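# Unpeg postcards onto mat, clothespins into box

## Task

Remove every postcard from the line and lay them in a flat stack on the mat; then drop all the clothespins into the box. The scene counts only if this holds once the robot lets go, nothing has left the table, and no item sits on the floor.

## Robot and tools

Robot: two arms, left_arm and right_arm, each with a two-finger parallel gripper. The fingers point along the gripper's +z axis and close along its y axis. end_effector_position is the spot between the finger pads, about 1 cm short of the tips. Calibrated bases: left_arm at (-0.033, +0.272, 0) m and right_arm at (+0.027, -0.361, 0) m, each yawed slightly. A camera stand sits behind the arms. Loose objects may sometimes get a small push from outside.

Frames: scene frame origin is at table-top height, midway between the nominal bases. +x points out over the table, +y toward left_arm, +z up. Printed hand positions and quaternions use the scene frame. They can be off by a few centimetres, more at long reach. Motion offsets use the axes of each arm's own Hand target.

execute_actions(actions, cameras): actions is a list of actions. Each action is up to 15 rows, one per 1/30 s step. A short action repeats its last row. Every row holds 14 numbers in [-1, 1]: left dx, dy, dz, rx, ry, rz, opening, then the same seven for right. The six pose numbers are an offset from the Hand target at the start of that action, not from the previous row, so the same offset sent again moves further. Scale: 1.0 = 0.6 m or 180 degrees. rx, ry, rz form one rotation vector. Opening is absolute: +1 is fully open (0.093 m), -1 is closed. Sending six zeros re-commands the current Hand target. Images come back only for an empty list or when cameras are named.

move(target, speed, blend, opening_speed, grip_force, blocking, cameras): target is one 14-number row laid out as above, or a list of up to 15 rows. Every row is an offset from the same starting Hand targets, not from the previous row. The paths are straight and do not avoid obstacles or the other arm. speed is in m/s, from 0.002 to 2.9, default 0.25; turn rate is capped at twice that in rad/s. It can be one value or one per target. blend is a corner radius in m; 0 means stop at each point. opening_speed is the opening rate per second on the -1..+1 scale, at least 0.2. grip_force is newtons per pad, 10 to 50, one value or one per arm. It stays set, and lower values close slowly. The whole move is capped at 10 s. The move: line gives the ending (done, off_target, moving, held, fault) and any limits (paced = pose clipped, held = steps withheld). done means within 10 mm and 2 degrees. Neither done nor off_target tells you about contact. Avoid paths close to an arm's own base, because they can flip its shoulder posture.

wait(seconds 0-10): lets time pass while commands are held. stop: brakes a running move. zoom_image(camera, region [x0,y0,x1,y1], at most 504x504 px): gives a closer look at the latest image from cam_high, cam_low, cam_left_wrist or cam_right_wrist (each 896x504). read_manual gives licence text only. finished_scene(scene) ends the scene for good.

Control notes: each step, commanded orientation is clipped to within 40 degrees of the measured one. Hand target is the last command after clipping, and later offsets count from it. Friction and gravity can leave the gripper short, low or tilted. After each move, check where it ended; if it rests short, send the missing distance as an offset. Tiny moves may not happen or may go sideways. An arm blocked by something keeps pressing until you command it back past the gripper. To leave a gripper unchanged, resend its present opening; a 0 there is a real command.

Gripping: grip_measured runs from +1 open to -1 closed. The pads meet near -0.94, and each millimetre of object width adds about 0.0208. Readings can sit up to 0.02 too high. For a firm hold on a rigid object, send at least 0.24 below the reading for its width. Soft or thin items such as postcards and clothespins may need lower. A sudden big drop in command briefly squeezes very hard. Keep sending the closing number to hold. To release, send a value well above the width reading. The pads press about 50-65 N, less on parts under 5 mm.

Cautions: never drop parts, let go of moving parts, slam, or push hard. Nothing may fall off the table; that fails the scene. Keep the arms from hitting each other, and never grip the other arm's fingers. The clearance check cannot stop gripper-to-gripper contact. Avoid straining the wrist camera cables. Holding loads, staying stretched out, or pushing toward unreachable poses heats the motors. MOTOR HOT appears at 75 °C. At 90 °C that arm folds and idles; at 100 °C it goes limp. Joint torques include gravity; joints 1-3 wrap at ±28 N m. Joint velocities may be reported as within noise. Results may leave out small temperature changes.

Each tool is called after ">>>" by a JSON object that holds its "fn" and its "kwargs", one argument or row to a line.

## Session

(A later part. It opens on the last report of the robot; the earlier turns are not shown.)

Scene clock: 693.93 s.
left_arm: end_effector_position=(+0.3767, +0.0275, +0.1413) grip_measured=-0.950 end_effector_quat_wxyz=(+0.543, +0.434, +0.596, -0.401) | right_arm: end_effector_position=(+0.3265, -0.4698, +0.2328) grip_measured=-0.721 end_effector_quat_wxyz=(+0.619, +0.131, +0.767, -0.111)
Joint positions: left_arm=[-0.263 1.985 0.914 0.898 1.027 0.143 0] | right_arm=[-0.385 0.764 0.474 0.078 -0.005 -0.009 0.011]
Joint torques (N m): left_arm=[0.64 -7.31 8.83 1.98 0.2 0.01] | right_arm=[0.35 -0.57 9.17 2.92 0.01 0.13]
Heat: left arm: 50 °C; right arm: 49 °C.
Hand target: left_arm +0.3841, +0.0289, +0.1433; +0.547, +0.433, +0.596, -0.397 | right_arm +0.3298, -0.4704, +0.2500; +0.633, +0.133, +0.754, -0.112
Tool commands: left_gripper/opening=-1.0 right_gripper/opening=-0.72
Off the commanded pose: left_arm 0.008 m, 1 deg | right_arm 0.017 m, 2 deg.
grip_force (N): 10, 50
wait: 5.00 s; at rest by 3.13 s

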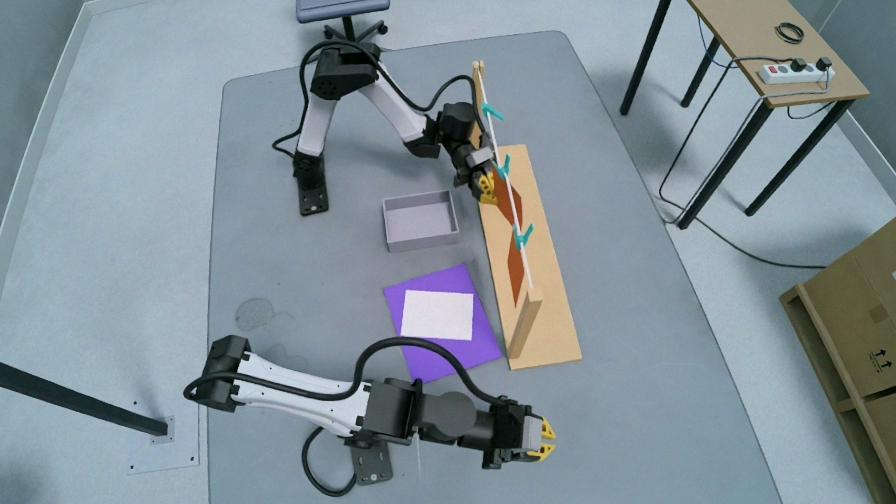

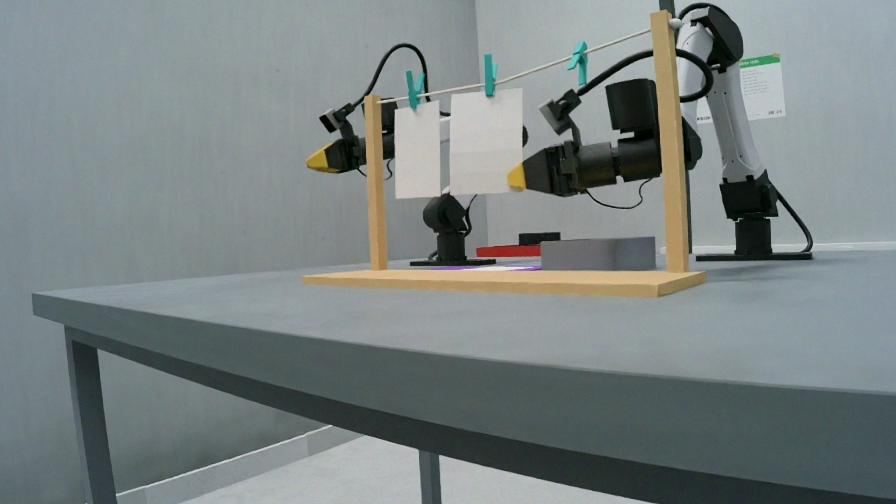

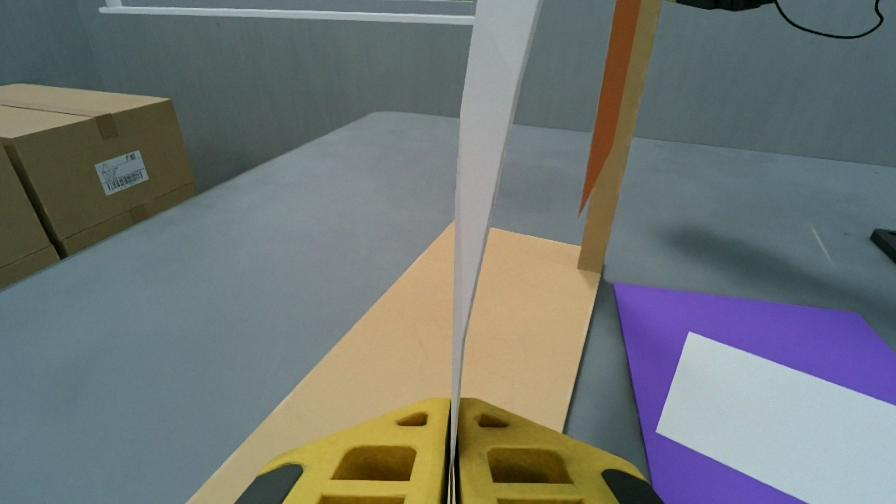

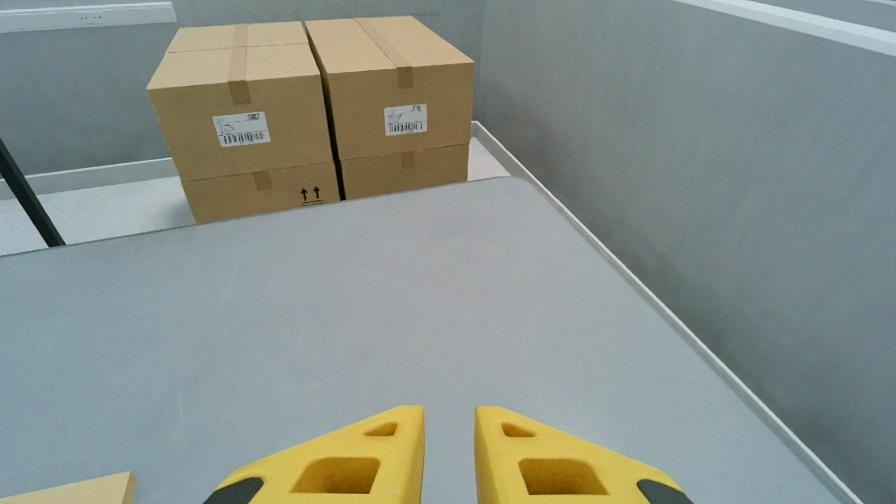

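>>> {"fn": "move", "kwargs": {
  "target": [0.001,-0.0285,-0.009,0.0443,0,0.0039,-1,0,0,0,0,0,0,-0.72],
  "speed": 0.04,
  "cameras": ["cam_high","cam_low","cam_left_wrist"]
}}

>>> {"fn": "zoom_image", "kwargs": {
  "camera": "cam_high",
  "region": [450, 130, 570, 220]
}}

>>> {"fn": "zoom_image", "kwargs": {
  "camera": "cam_low",
  "region": [370, 30, 610, 210]
}}

Scene clock: 723.53 s.
left_arm: end_effector_position=(+0.3599, +0.0267, +0.1415) grip_measured=-0.950 end_effector_quat_wxyz=(+0.512, +0.468, +0.570, -0.440) | right_arm: end_effector_position=(+0.3265, -0.4698, +0.2328) grip_measured=-0.721 end_effector_quat_wxyz=(+0.619, +0.131, +0.767, -0.111)
Joint positions: left_arm=[-0.248 1.985 0.938 0.82 1.171 0.187 0] | right_arm=[-0.385 0.764 0.474 0.078 -0.005 -0.009 0.011]
Joint torques (N m): left_arm=[0.94 -7.28 8.98 1.83 0.31 0.24] | right_arm=[0.35 -0.58 9.17 2.92 0.01 0.13]
Heat: left arm: 52 °C; right arm: 50 °C.
Hand target: left_arm +0.3661, +0.0287, +0.1431; +0.518, +0.474, +0.564, -0.434 | right_arm +0.3298, -0.4704, +0.2500; +0.633, +0.133, +0.754, -0.112
Off the commanded pose: left_arm 0.007 m, 1 deg | right_arm 0.017 m, 2 deg.
grip_force (N): 10, 50
move: off_target (right_arm)
Images, in order (width x height): cam_high 896x504, cam_low 896x504, cam_left_wrist 896x504.

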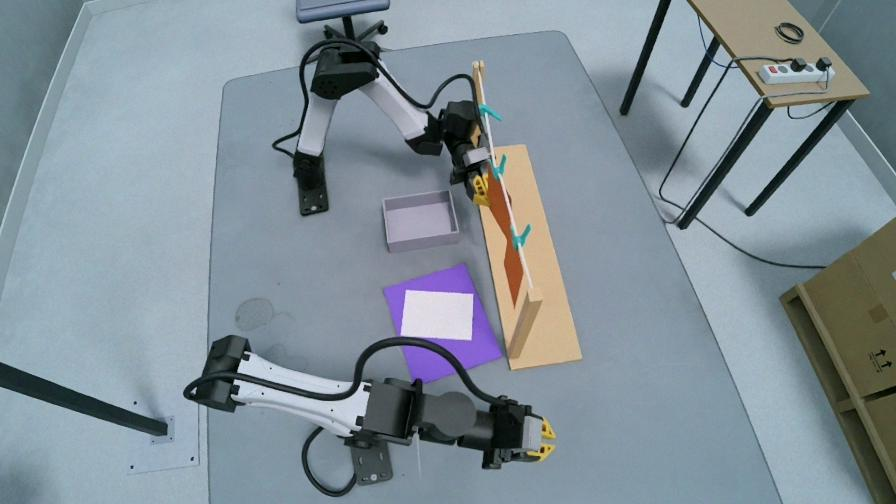

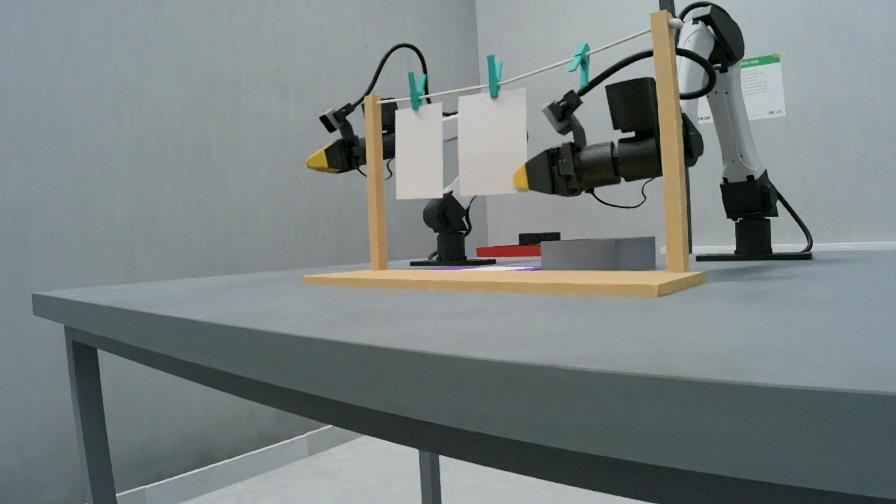

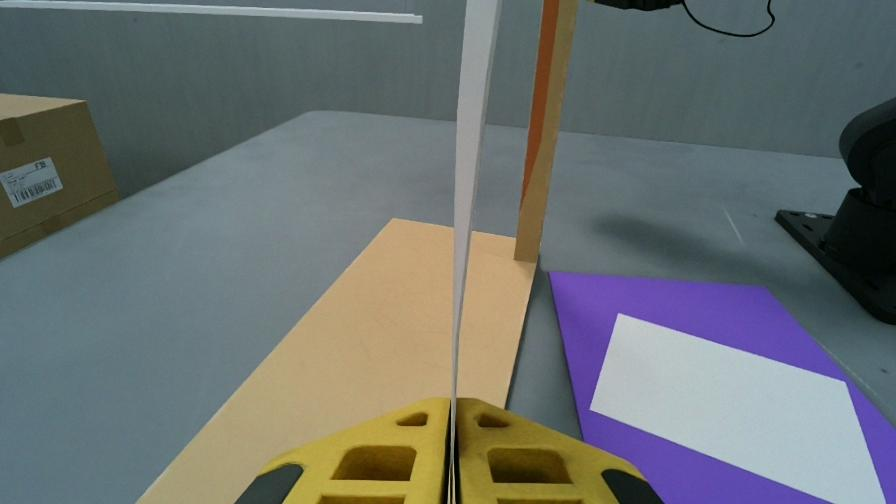

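Scaled by 4.200.

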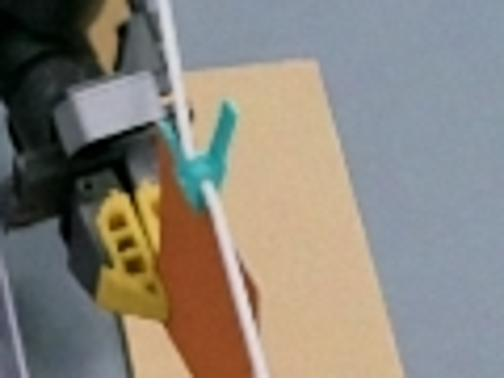

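Scaled by 2.100.

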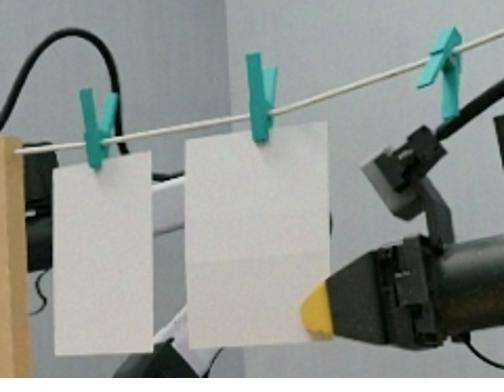

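>>> {"fn": "move", "kwargs": {
  "target": [
    [0,0,0,0,0,0,-1,-0.189,0.001,-0.1775,0,0,0,0.1],
    [0,0,0,0,0,0,-1,-0.292,0.2605,-0.1655,-0.319,0.0756,-0.1003,0.1],
    [0,0,0,0,0,0,-1,-0.252,0.547,-0.2015,-0.5796,0.067,-0.1992,0.1],
    [0,0,0,0,0,0,-1,-0.167,0.594,-0.204,-0.5796,0.067,-0.1992,0.1]
  ],
  "blend": [0.03,0.03,0.02,0],
  "speed": [0.2,0.2,0.2,0.1],
  "cameras": ["cam_high","cam_low","cam_right_wrist"]
}}

Scene clock: 763.87 s.
left_arm: end_effector_position=(+0.3598, +0.0267, +0.1414) grip_measured=-0.950 end_effector_quat_wxyz=(+0.512, +0.468, +0.570, -0.440) | right_arm: end_effector_position=(+0.3585, -0.1003, +0.3631) grip_measured=+0.099 end_effector_quat_wxyz=(-0.354, +0.601, -0.613, -0.370)
Joint positions: left_arm=[-0.248 1.985 0.938 0.819 1.171 0.188 0] | right_arm=[0.292 1.915 2.29 -1.428 -0.991 -0.941 0.05]
Joint torques (N m): left_arm=[0.88 -7.23 8.9 1.89 0.37 0.24] | right_arm=[0.09 -9.42 3.99 1.73 -0.61 -0.02]
Heat: left arm: 51 °C; right arm: 49 °C.
Hand target: left_arm +0.3661, +0.0287, +0.1431; +0.518, +0.474, +0.564, -0.434 | right_arm +0.3546, -0.1001, +0.3698; -0.364, +0.606, -0.606, -0.364
Off the commanded pose: left_arm 0.007 m, 1 deg | right_arm 0.008 m, 2 deg.
grip_force (N): 10, 50
move: done
Images, in order (width x height): cam_high 896x504, cam_low 896x504, cam_right_wrist 896x504.

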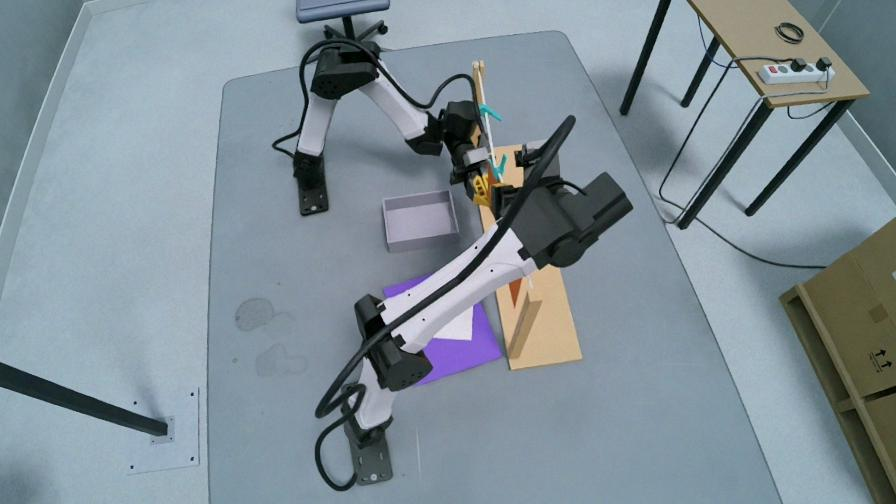

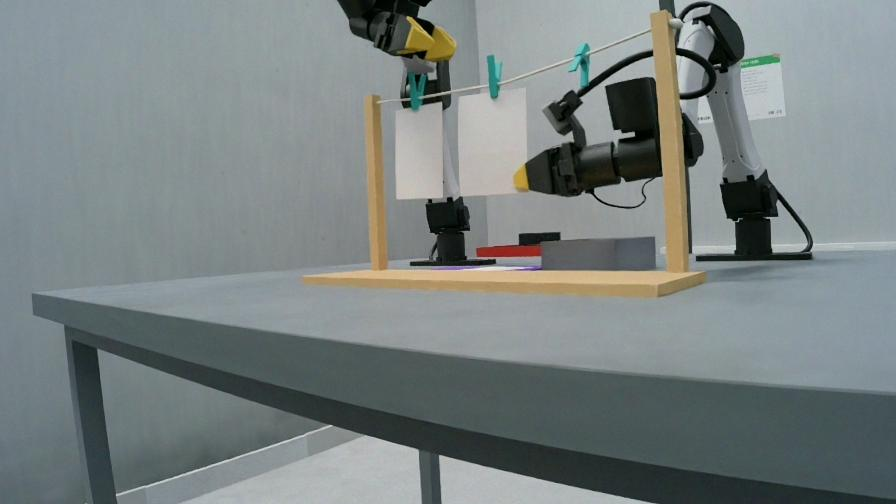

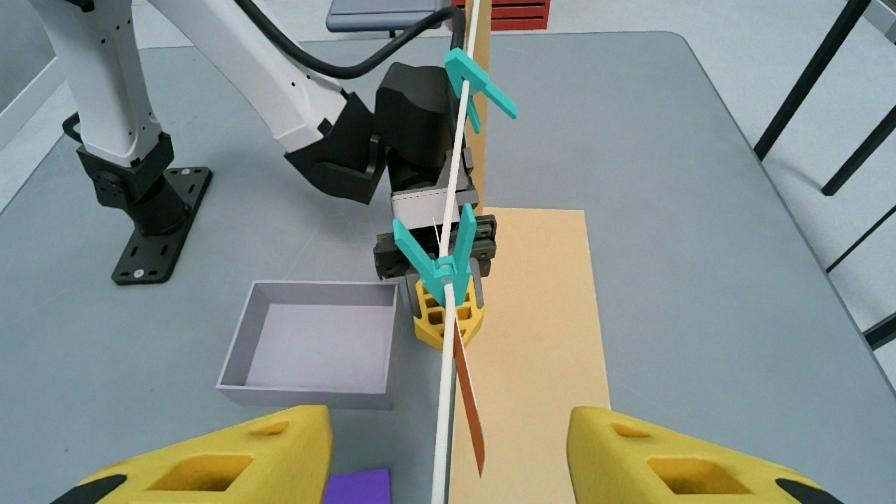

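>>> {"fn": "move", "kwargs": {
  "target": [0,0,0,0,0,0,-1,-0.009,0.009,0.1,-0.0392,0,-0.0208,0.1],
  "speed": 0.06,
  "cameras": ["cam_right_wrist"]
}}

Scene clock: 793.53 s.
left_arm: end_effector_position=(+0.3598, +0.0267, +0.1414) grip_measured=-0.950 end_effector_quat_wxyz=(+0.512, +0.468, +0.570, -0.440) | right_arm: end_effector_position=(+0.3466, -0.0481, +0.3404) grip_measured=+0.099 end_effector_quat_wxyz=(-0.323, +0.638, -0.577, -0.394)
Joint positions: left_arm=[-0.248 1.985 0.938 0.819 1.171 0.188 0] | right_arm=[0.421 1.999 2.311 -1.38 -0.991 -0.941 0.05]
Joint torques (N m): left_arm=[0.75 -7.05 8.54 1.86 0.32 0.16] | right_arm=[0.09 -7.71 7.04 1.68 -0.68 -0.17]
Motor temperatures (°C): left_arm=[31 45 51 48 29 29 31] | right_arm=[31 43 43 46 31 29 30]
Heat: left arm: 51 °C; right arm: 46 °C.
Hand target: left_arm +0.3661, +0.0287, +0.1431; +0.518, +0.474, +0.564, -0.434 | right_arm +0.3492, -0.0445, +0.3464; -0.338, +0.647, -0.562, -0.388
Off the commanded pose: left_arm 0.007 m, 1 deg | right_arm 0.007 m, 3 deg.
grip_force (N): 10, 50
move: off_target (right_arm)
Images, in order (width x height): cam_right_wrist 896x504.

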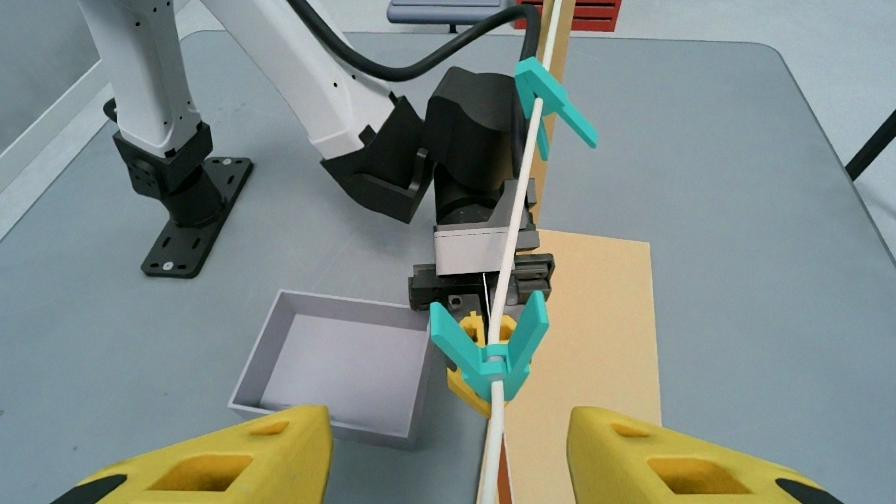

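>>> {"fn": "move", "kwargs": {
  "target": [
    [0,0,0,0,0,0,-1,-0.002,-0.0174,0.02,0,0,0,0.1],
    [0,0,0,0,0,0,-1,-0.004,-0.0174,0.059,0,0,0,0.1]
  ],
  "speed": 0.03,
  "blend": [0.005,0],
  "cameras": ["cam_right_wrist","cam_low"]
}}

Scene clock: 815.90 s.
left_arm: end_effector_position=(+0.3598, +0.0267, +0.1414) grip_measured=-0.950 end_effector_quat_wxyz=(+0.512, +0.468, +0.570, -0.440) | right_arm: end_effector_position=(+0.3549, -0.0133, +0.3328) grip_measured=+0.099 end_effector_quat_wxyz=(-0.335, +0.645, -0.565, -0.391)
Joint positions: left_arm=[-0.248 1.985 0.938 0.819 1.171 0.188 0] | right_arm=[0.488 2.045 2.321 -1.238 -0.962 -0.855 0.05]
Joint torques (N m): left_arm=[1.39 -7.6 8.66 1.84 0.32 0.2] | right_arm=[0.18 -9.2 4.31 1.89 -0.55 0]
Heat: left arm: 51 °C; right arm: 45 °C.
Hand target: left_arm +0.3661, +0.0287, +0.1431; +0.518, +0.474, +0.564, -0.434 | right_arm +0.3551, -0.0111, +0.3319; -0.338, +0.647, -0.562, -0.389
Off the commanded pose: left_arm 0.007 m, 1 deg | right_arm 0.002 m, 1 deg.
grip_force (N): 10, 50
move: done
Images, in order (width x height): cam_low 896x504, cam_right_wrist 896x504.

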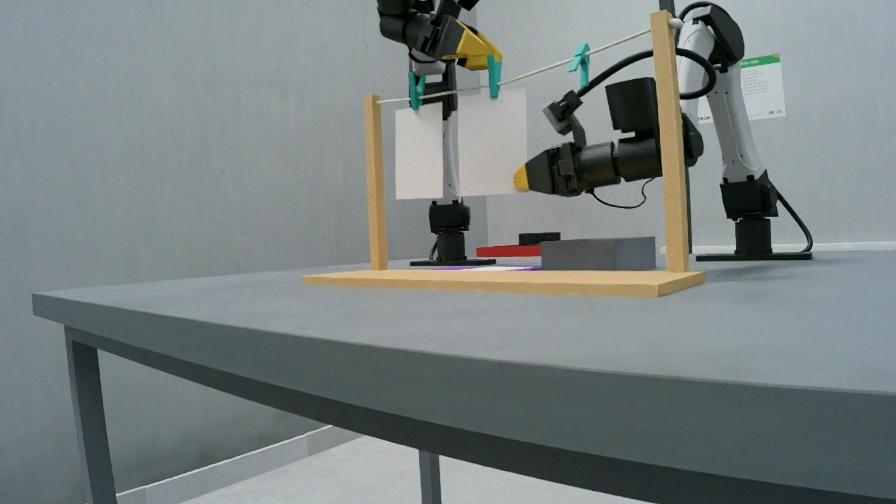

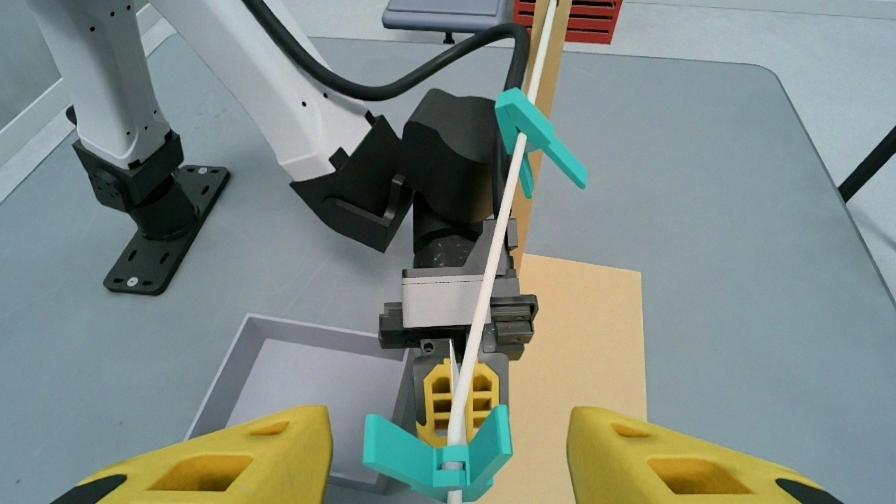

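>>> {"fn": "move", "kwargs": {
  "target": [
    [0,0,0,0,0,0,-1,0,0.003,0.003,0,0,0,-0.35],
    [0,0,0,0,0,0,-1,0,0.003,0.003,0,0,0,-0.6]
  ],
  "speed": 0.03,
  "opening_speed": 0.6,
  "cameras": ["cam_right_wrist","cam_low"]
}}

Scene clock: 842.93 s.
left_arm: end_effector_position=(+0.3601, +0.0273, +0.1411) grip_measured=-0.950 end_effector_quat_wxyz=(+0.512, +0.467, +0.571, -0.440) | right_arm: end_effector_position=(+0.3559, -0.0111, +0.3270) grip_measured=-0.595 end_effector_quat_wxyz=(-0.331, +0.643, -0.568, -0.392)
Joint positions: left_arm=[-0.247 1.985 0.938 0.816 1.171 0.189 0] | right_arm=[0.492 2.045 2.298 -1.22 -0.958 -0.847 0.017]
Joint torques (N m): left_arm=[0.84 -7.49 8.64 1.8 0.31 0.26] | right_arm=[0.32 -10.18 4.34 1.88 -0.56 0]
Heat: left arm: 51 °C; right arm: 45 °C.
Hand target: left_arm +0.3660, +0.0286, +0.1431; +0.518, +0.474, +0.564, -0.434 | right_arm +0.3531, -0.0098, +0.3311; -0.338, +0.647, -0.562, -0.388
Off the commanded pose: left_arm 0.007 m, 1 deg | right_arm 0.005 m, 1 deg.
grip_force (N): 10, 50
move: done
Images, in order (width x height): cam_low 896x504, cam_right_wrist 896x504.

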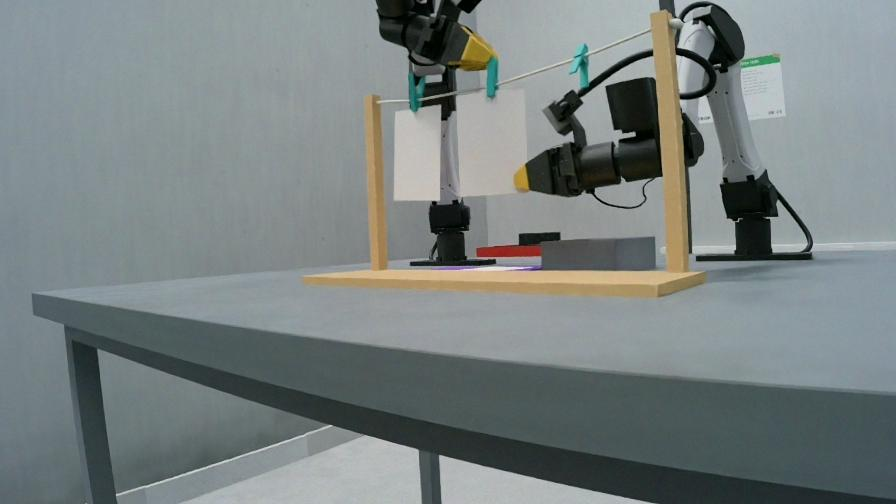

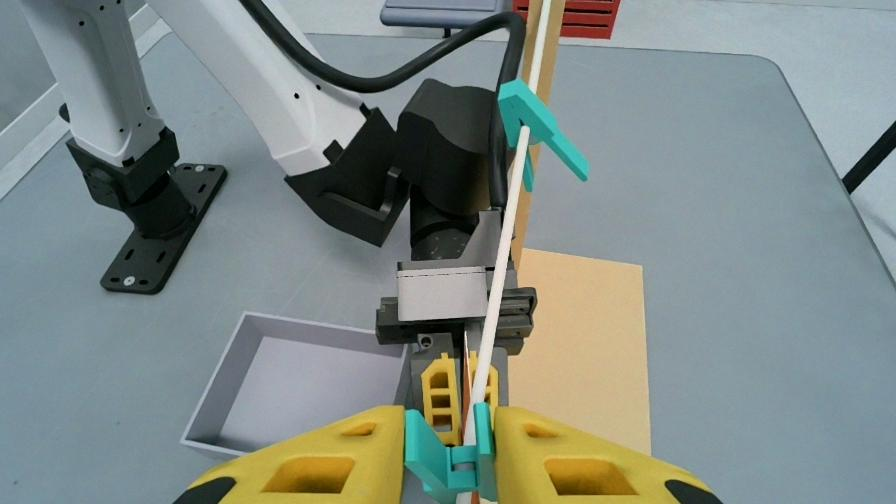

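>>> {"fn": "move", "kwargs": {
  "target": [0,0,0,0,0,0,-1,0,0,0,0,0,0,-0.86],
  "speed": 0.03,
  "opening_speed": 0.4,
  "cameras": ["cam_right_wrist"]
}}

>>> {"fn": "zoom_image", "kwargs": {
  "camera": "cam_right_wrist",
  "region": [350, 350, 570, 504]
}}

Scene clock: 848.73 s.
left_arm: end_effector_position=(+0.3601, +0.0273, +0.1411) grip_measured=-0.950 end_effector_quat_wxyz=(+0.512, +0.467, +0.571, -0.440) | right_arm: end_effector_position=(+0.3559, -0.0111, +0.3270) grip_measured=-0.788 end_effector_quat_wxyz=(-0.331, +0.643, -0.568, -0.392)
Joint positions: left_arm=[-0.247 1.985 0.938 0.816 1.171 0.189 0] | right_arm=[0.492 2.045 2.298 -1.22 -0.958 -0.847 0.007]
Joint torques (N m): left_arm=[1.02 -7.51 8.58 1.85 0.32 0.22] | right_arm=[0.32 -10.18 4.36 1.88 -0.56 0]
Heat: left arm: 51 °C; right arm: 45 °C.
Hand target: left_arm +0.3660, +0.0286, +0.1431; +0.518, +0.474, +0.564, -0.434 | right_arm +0.3531, -0.0098, +0.3311; -0.338, +0.647, -0.562, -0.388
Off the commanded pose: left_arm 0.006 m, 1 deg | right_arm 0.005 m, 1 deg.
grip_force (N): 10, 50
move: done
Images, in order (width x height): cam_right_wrist 896x504.

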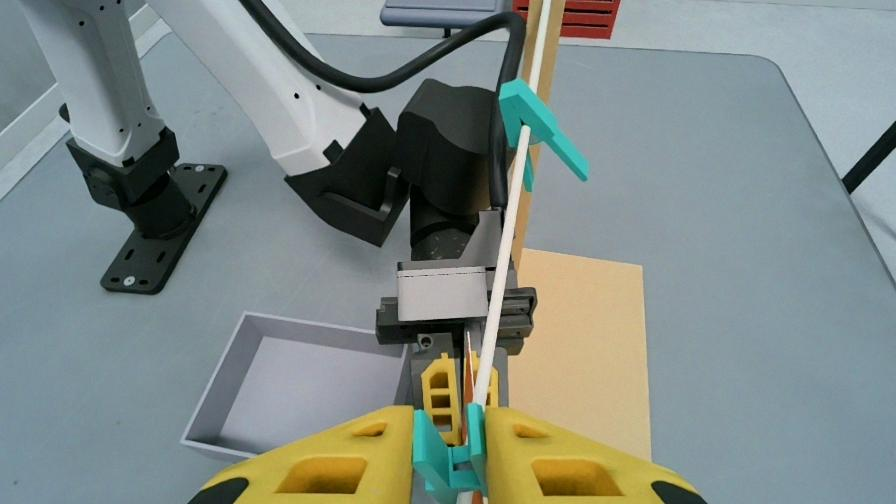

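Scaled by 2.291.

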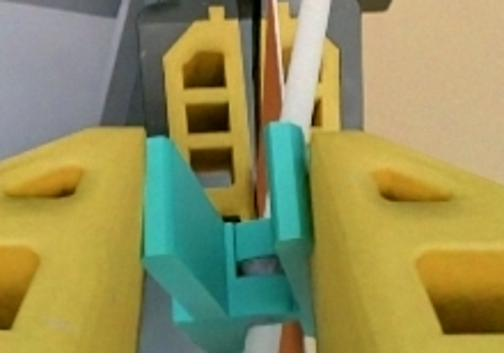

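>>> {"fn": "move", "kwargs": {
  "target": [
    [0,0,0,0,0,0,-1,-0.0221,0,-0.0117,0,0,0,-0.86],
    [0,0,0,0,0,0,-1,-0.0736,0,-0.0391,0,0,0,-0.86]
  ],
  "speed": 0.03,
  "cameras": ["cam_right_wrist","cam_low","cam_high"]
}}

Scene clock: 862.90 s.
left_arm: end_effector_position=(+0.3601, +0.0273, +0.1411) grip_measured=-0.950 end_effector_quat_wxyz=(+0.512, +0.467, +0.571, -0.440) | right_arm: end_effector_position=(+0.3549, -0.0119, +0.3785) grip_measured=-0.807 end_effector_quat_wxyz=(-0.354, +0.634, -0.567, -0.390)
Joint positions: left_arm=[-0.247 1.985 0.938 0.816 1.171 0.189 0] | right_arm=[0.492 2.236 2.844 -1.489 -0.956 -0.788 0.006]
Joint torques (N m): left_arm=[0.84 -7.27 8.46 1.88 0.28 0.19] | right_arm=[0.31 -8.62 5.93 1.75 -0.56 0.01]
Heat: left arm: 51 °C; right arm: 45 °C.
Hand target: left_arm +0.3660, +0.0286, +0.1431; +0.518, +0.474, +0.564, -0.434 | right_arm +0.3531, -0.0098, +0.3811; -0.338, +0.647, -0.562, -0.388
Off the commanded pose: left_arm 0.006 m, 1 deg | right_arm 0.004 m, 2 deg.
elbow stopped short (right arm): the move would have taken joint 3 (elbow) straighter than the controller allows.
grip_force (N): 10, 50
move: done
Images, in order (width x height): cam_high 896x504, cam_low 896x504, cam_right_wrist 896x504.

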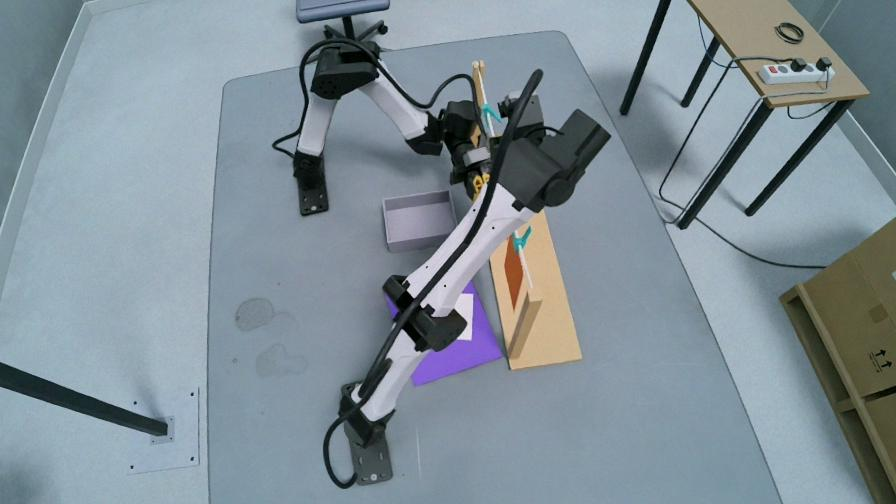

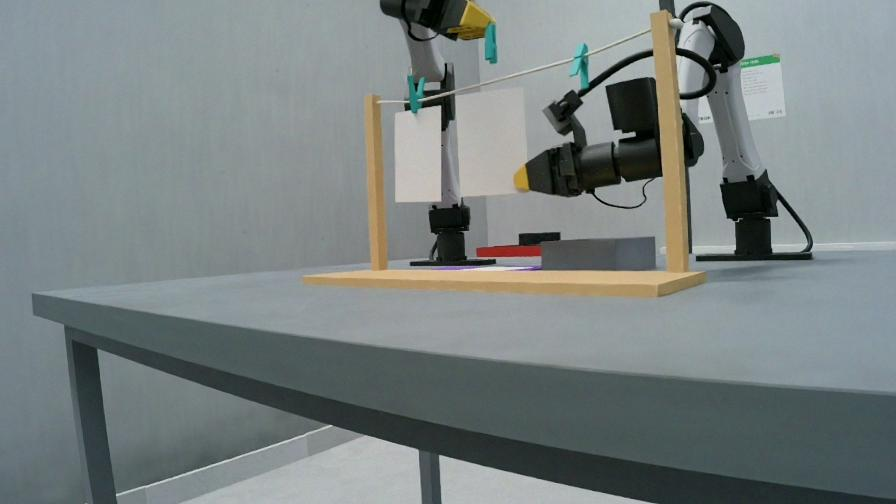

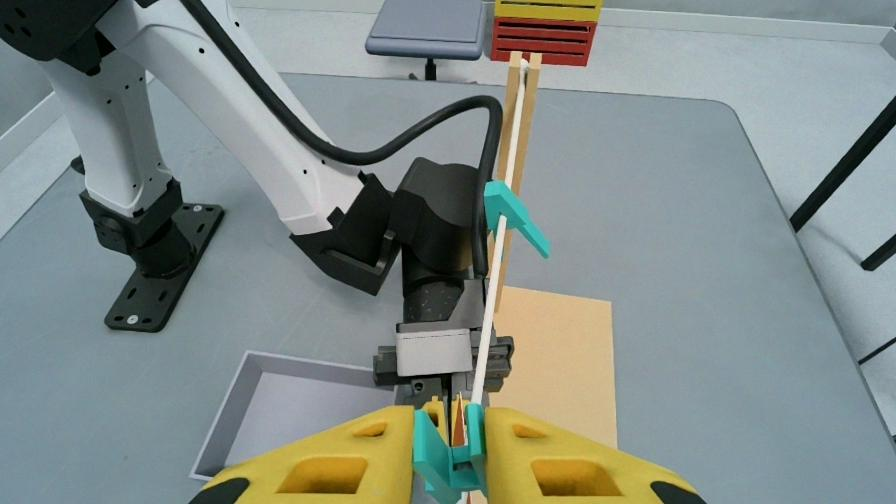

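>>> {"fn": "move", "kwargs": {
  "target": [
    [0,0,0,0,0,0,-1,0.0615,0.1157,-0.0443,0.09,0.019,0.055,-0.86],
    [0,0,0,0,0,0,-1,0.113,0.1915,0.2523,0.18,0.0375,0.1104,-0.86],
    [0,0,0,0,0,0,-1,0.3295,0.1953,0.3777,0.18,0.0375,0.1104,-0.86]
  ],
  "blend": [0.03,0.03,0],
  "speed": [0.12,0.15,0.1],
  "cameras": ["cam_right_wrist","cam_low","cam_high"]
}}

Scene clock: 894.63 s.
left_arm: end_effector_position=(+0.3601, +0.0273, +0.1411) grip_measured=-0.950 end_effector_quat_wxyz=(+0.512, +0.467, +0.571, -0.440) | right_arm: end_effector_position=(+0.2227, +0.0772, +0.0990) grip_measured=-0.807 end_effector_quat_wxyz=(+0.392, -0.450, +0.770, +0.225)
Joint positions: left_arm=[-0.247 1.985 0.938 0.816 1.171 0.189 0] | right_arm=[1.157 1.76 0.977 0.145 0.114 0.077 0.006]
Joint torques (N m): left_arm=[0.85 -7.35 8.69 1.85 0.34 0.2] | right_arm=[0.35 -6.86 5.11 2.91 0.06 0.13]
Heat: left arm: 51 °C; right arm: 45 °C.
Hand target: left_arm +0.3660, +0.0286, +0.1431; +0.518, +0.474, +0.564, -0.434 | right_arm +0.2223, +0.0803, +0.1000; +0.400, -0.443, +0.768, +0.231
Off the commanded pose: left_arm 0.006 m, 1 deg | right_arm 0.003 m, 1 deg.
grip_force (N): 10, 50
move: done
Images, in order (width x height): cam_high 896x504, cam_low 896x504, cam_right_wrist 896x504.

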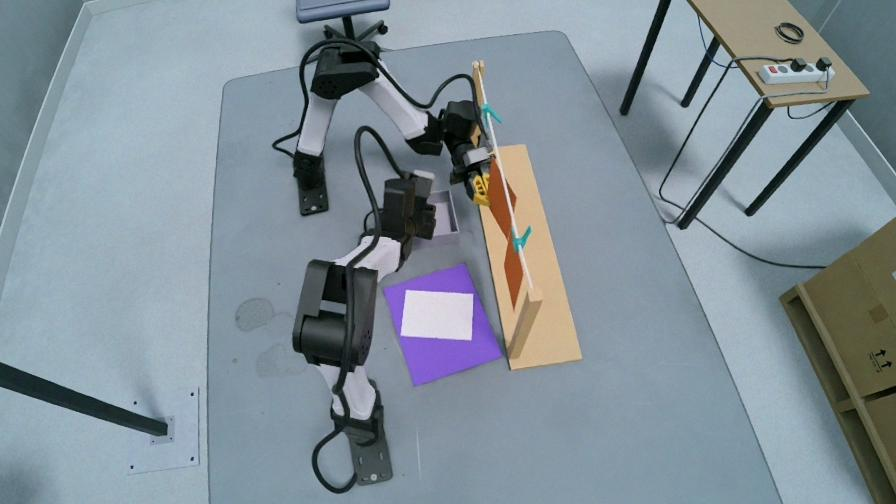

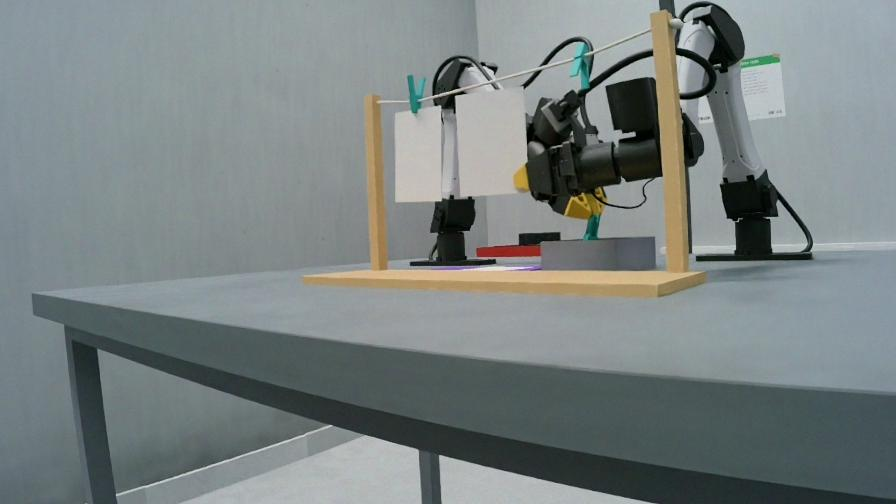

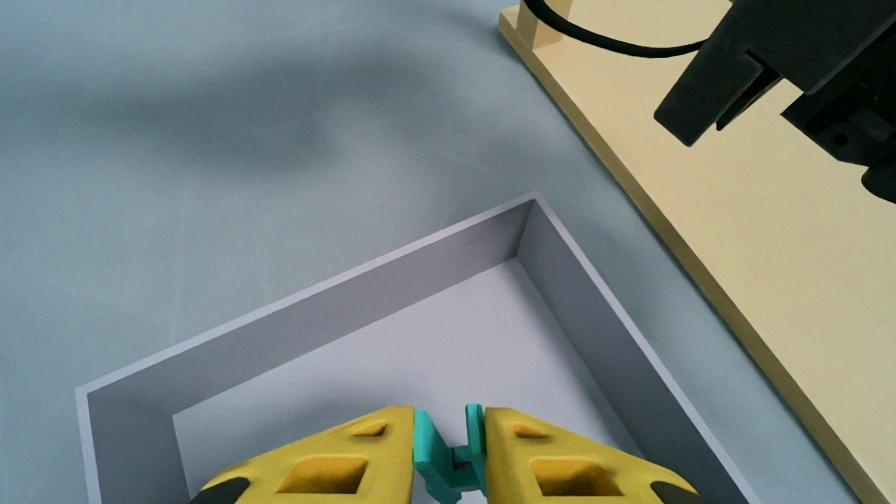

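>>> {"fn": "move", "kwargs": {
  "target": [
    [0,0,0,0,0,0,-1,0.0574,0.003,0.043,0,0,0,-0.86],
    [0,0,0,0,0,0,-1,0.0574,0.003,0.043,0,0,0,-0.1]
  ],
  "speed": 0.06,
  "opening_speed": 0.6,
  "cameras": ["cam_right_wrist"]
}}

Scene clock: 908.73 s.
left_arm: end_effector_position=(+0.3601, +0.0273, +0.1411) grip_measured=-0.950 end_effector_quat_wxyz=(+0.512, +0.467, +0.571, -0.440) | right_arm: end_effector_position=(+0.2246, +0.0826, +0.0618) grip_measured=-0.101 end_effector_quat_wxyz=(+0.403, -0.445, +0.766, +0.229)
Joint positions: left_arm=[-0.247 1.985 0.938 0.816 1.171 0.189 0] | right_arm=[1.162 1.869 0.913 0.343 0.126 0.079 0.04]
Joint torques (N m): left_arm=[0.9 -7.66 8.84 1.83 0.35 0.18] | right_arm=[0.31 -6.99 4.46 2.7 -0.03 0.14]
Heat: left arm: 51 °C; right arm: 45 °C.
Hand target: left_arm +0.3660, +0.0286, +0.1431; +0.518, +0.474, +0.564, -0.434 | right_arm +0.2214, +0.0824, +0.0569; +0.400, -0.444, +0.768, +0.231
Off the commanded pose: left_arm 0.006 m, 1 deg | right_arm 0.006 m, 0 deg.
grip_force (N): 10, 50
move: done; target 2's new opening was sent with right_arm's hand 0.017 m and 2 deg from that target
Images, in order (width x height): cam_right_wrist 896x504.

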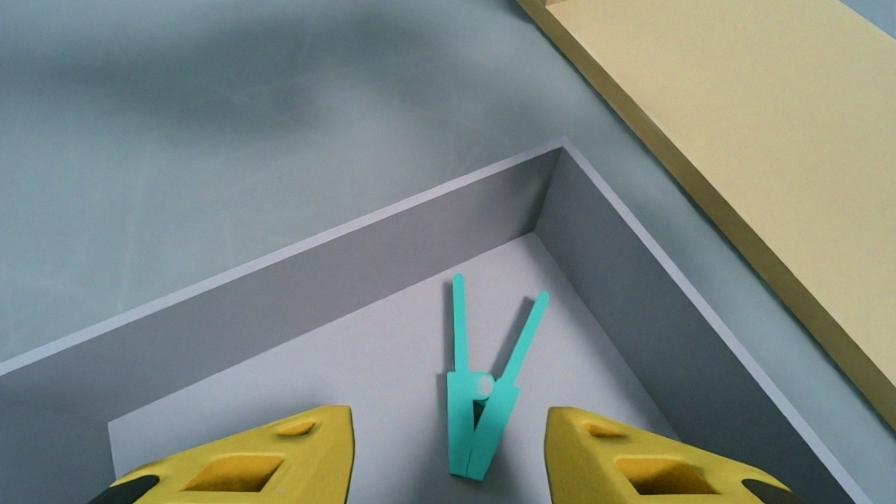

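>>> {"fn": "move", "kwargs": {
  "target": [
    [0,0,0,0,0,0,-1,-0.118,0.004,-0.16,0,0,0,-0.1],
    [0,0,0,0,0,0,-1,-0.1945,-0.235,-0.5155,0.2068,-0.0578,0.0855,-0.1],
    [0,0,0,0,0,0,-1,0.1057,-0.609,-0.77,0.4136,-0.1155,0.171,-0.1]
  ],
  "blend": [0.03,0.05,0],
  "speed": [0.15,0.25,0.25],
  "cameras": ["cam_high"]
}}

Scene clock: 937.67 s.
left_arm: end_effector_position=(+0.3601, +0.0273, +0.1411) grip_measured=-0.950 end_effector_quat_wxyz=(+0.512, +0.467, +0.571, -0.440) | right_arm: end_effector_position=(+0.3282, -0.4600, +0.2703) grip_measured=-0.101 end_effector_quat_wxyz=(+0.628, +0.138, +0.757, -0.116)
Joint positions: left_arm=[-0.247 1.985 0.938 0.816 1.171 0.189 0] | right_arm=[-0.303 0.753 0.597 -0.03 0.091 0.015 0.04]
Joint torques (N m): left_arm=[0.68 -7.27 8.35 1.87 0.38 0.17] | right_arm=[-0.91 -0.36 5.67 3.17 -0.3 -0.02]
Heat: left arm: 51 °C; right arm: 46 °C.
Hand target: left_arm +0.3660, +0.0286, +0.1431; +0.518, +0.474, +0.564, -0.434 | right_arm +0.3304, -0.4595, +0.2700; +0.633, +0.133, +0.754, -0.112
Off the commanded pose: left_arm 0.006 m, 1 deg | right_arm 0.002 m, 1 deg.
grip_force (N): 10, 50
move: done
Images, in order (width x height): cam_high 896x504.

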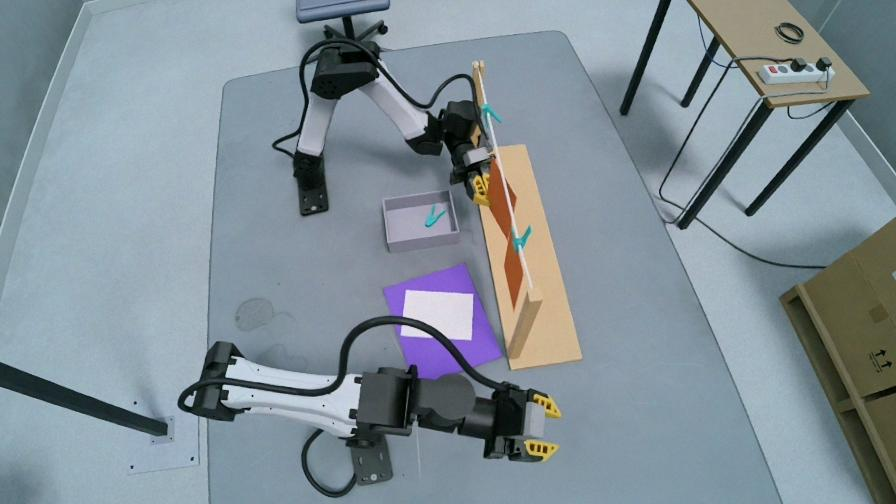

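>>> {"fn": "move", "kwargs": {
  "target": [
    [-0.0336,-0.2064,-0.0411,0,0,0,-1,0,0,0,0,0,0,-0.1],
    [-0.1052,-0.1831,0.1097,0.2051,-0.0223,0.5234,-1,0,0,0,0,0,0,-0.1],
    [0.003,-0.2,0.2144,0.2051,-0.0223,0.5234,-1,0,0,0,0,0,0,-0.1]
  ],
  "blend": [0.02,0.02,0],
  "speed": [0.08,0.15,0.1],
  "cameras": ["cam_high","cam_low","cam_left_wrist"]
}}

Scene clock: 979.60 s.
left_arm: end_effector_position=(+0.2648, -0.1135, +0.1233) grip_measured=-0.950 end_effector_quat_wxyz=(+0.571, +0.817, -0.029, -0.077) | right_arm: end_effector_position=(+0.3282, -0.4600, +0.2704) grip_measured=-0.101 end_effector_quat_wxyz=(+0.628, +0.137, +0.757, -0.116)
Joint positions: left_arm=[-0.646 1.975 1.2 0.081 1.016 2.088 0] | right_arm=[-0.303 0.753 0.597 -0.03 0.091 0.015 0.04]
Joint torques (N m): left_arm=[0.05 -8.27 9.63 1.79 0.51 0.13] | right_arm=[-0.91 -0.35 5.67 3.16 -0.29 -0.02]
Motor temperatures (°C): left_arm=[31 46 52 47 29 29 31] | right_arm=[31 38 40 50 31 29 30]
Heat: left arm: 52 °C; right arm: 50 °C.
Hand target: left_arm +0.2703, -0.1183, +0.1302; +0.525, +0.839, -0.121, -0.076 | right_arm +0.3304, -0.4595, +0.2700; +0.633, +0.133, +0.754, -0.112
Off the commanded pose: left_arm 0.010 m, 12 deg | right_arm 0.002 m, 1 deg.
joint sent to its limit (left arm) — joint 6 (wrist roll), upper limit. The joint targets are off in orientation, not in position.
grip_force (N): 10, 50
move: off_target (left_arm)
Images, in order (width x height): cam_high 896x504, cam_low 896x504, cam_left_wrist 896x504.

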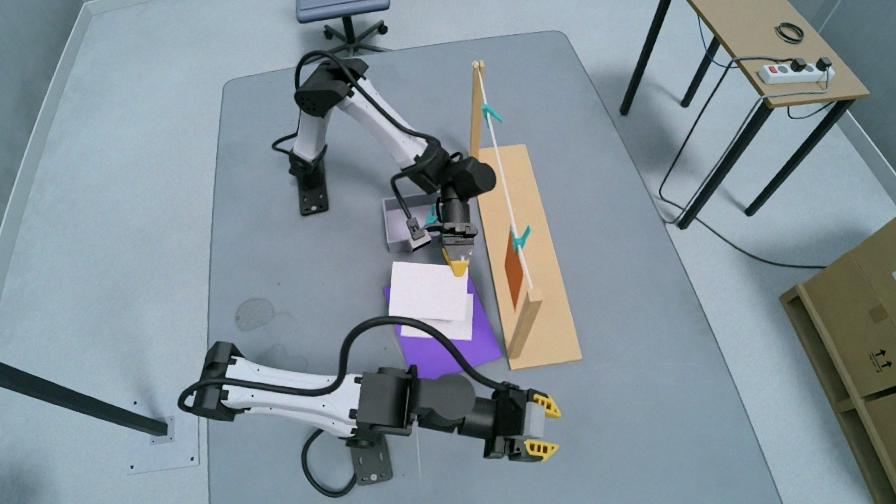

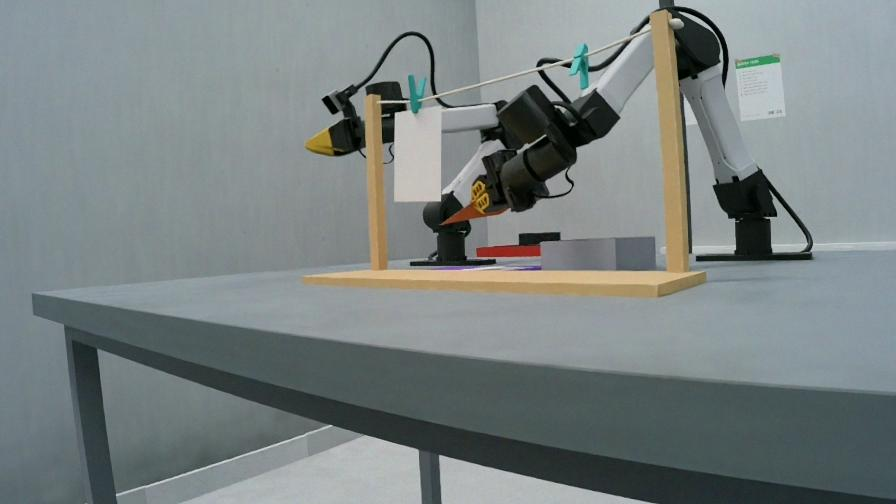

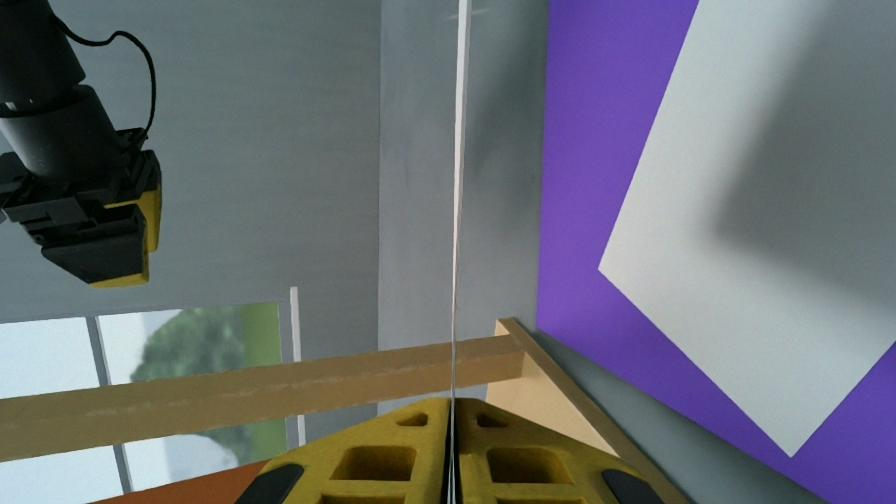

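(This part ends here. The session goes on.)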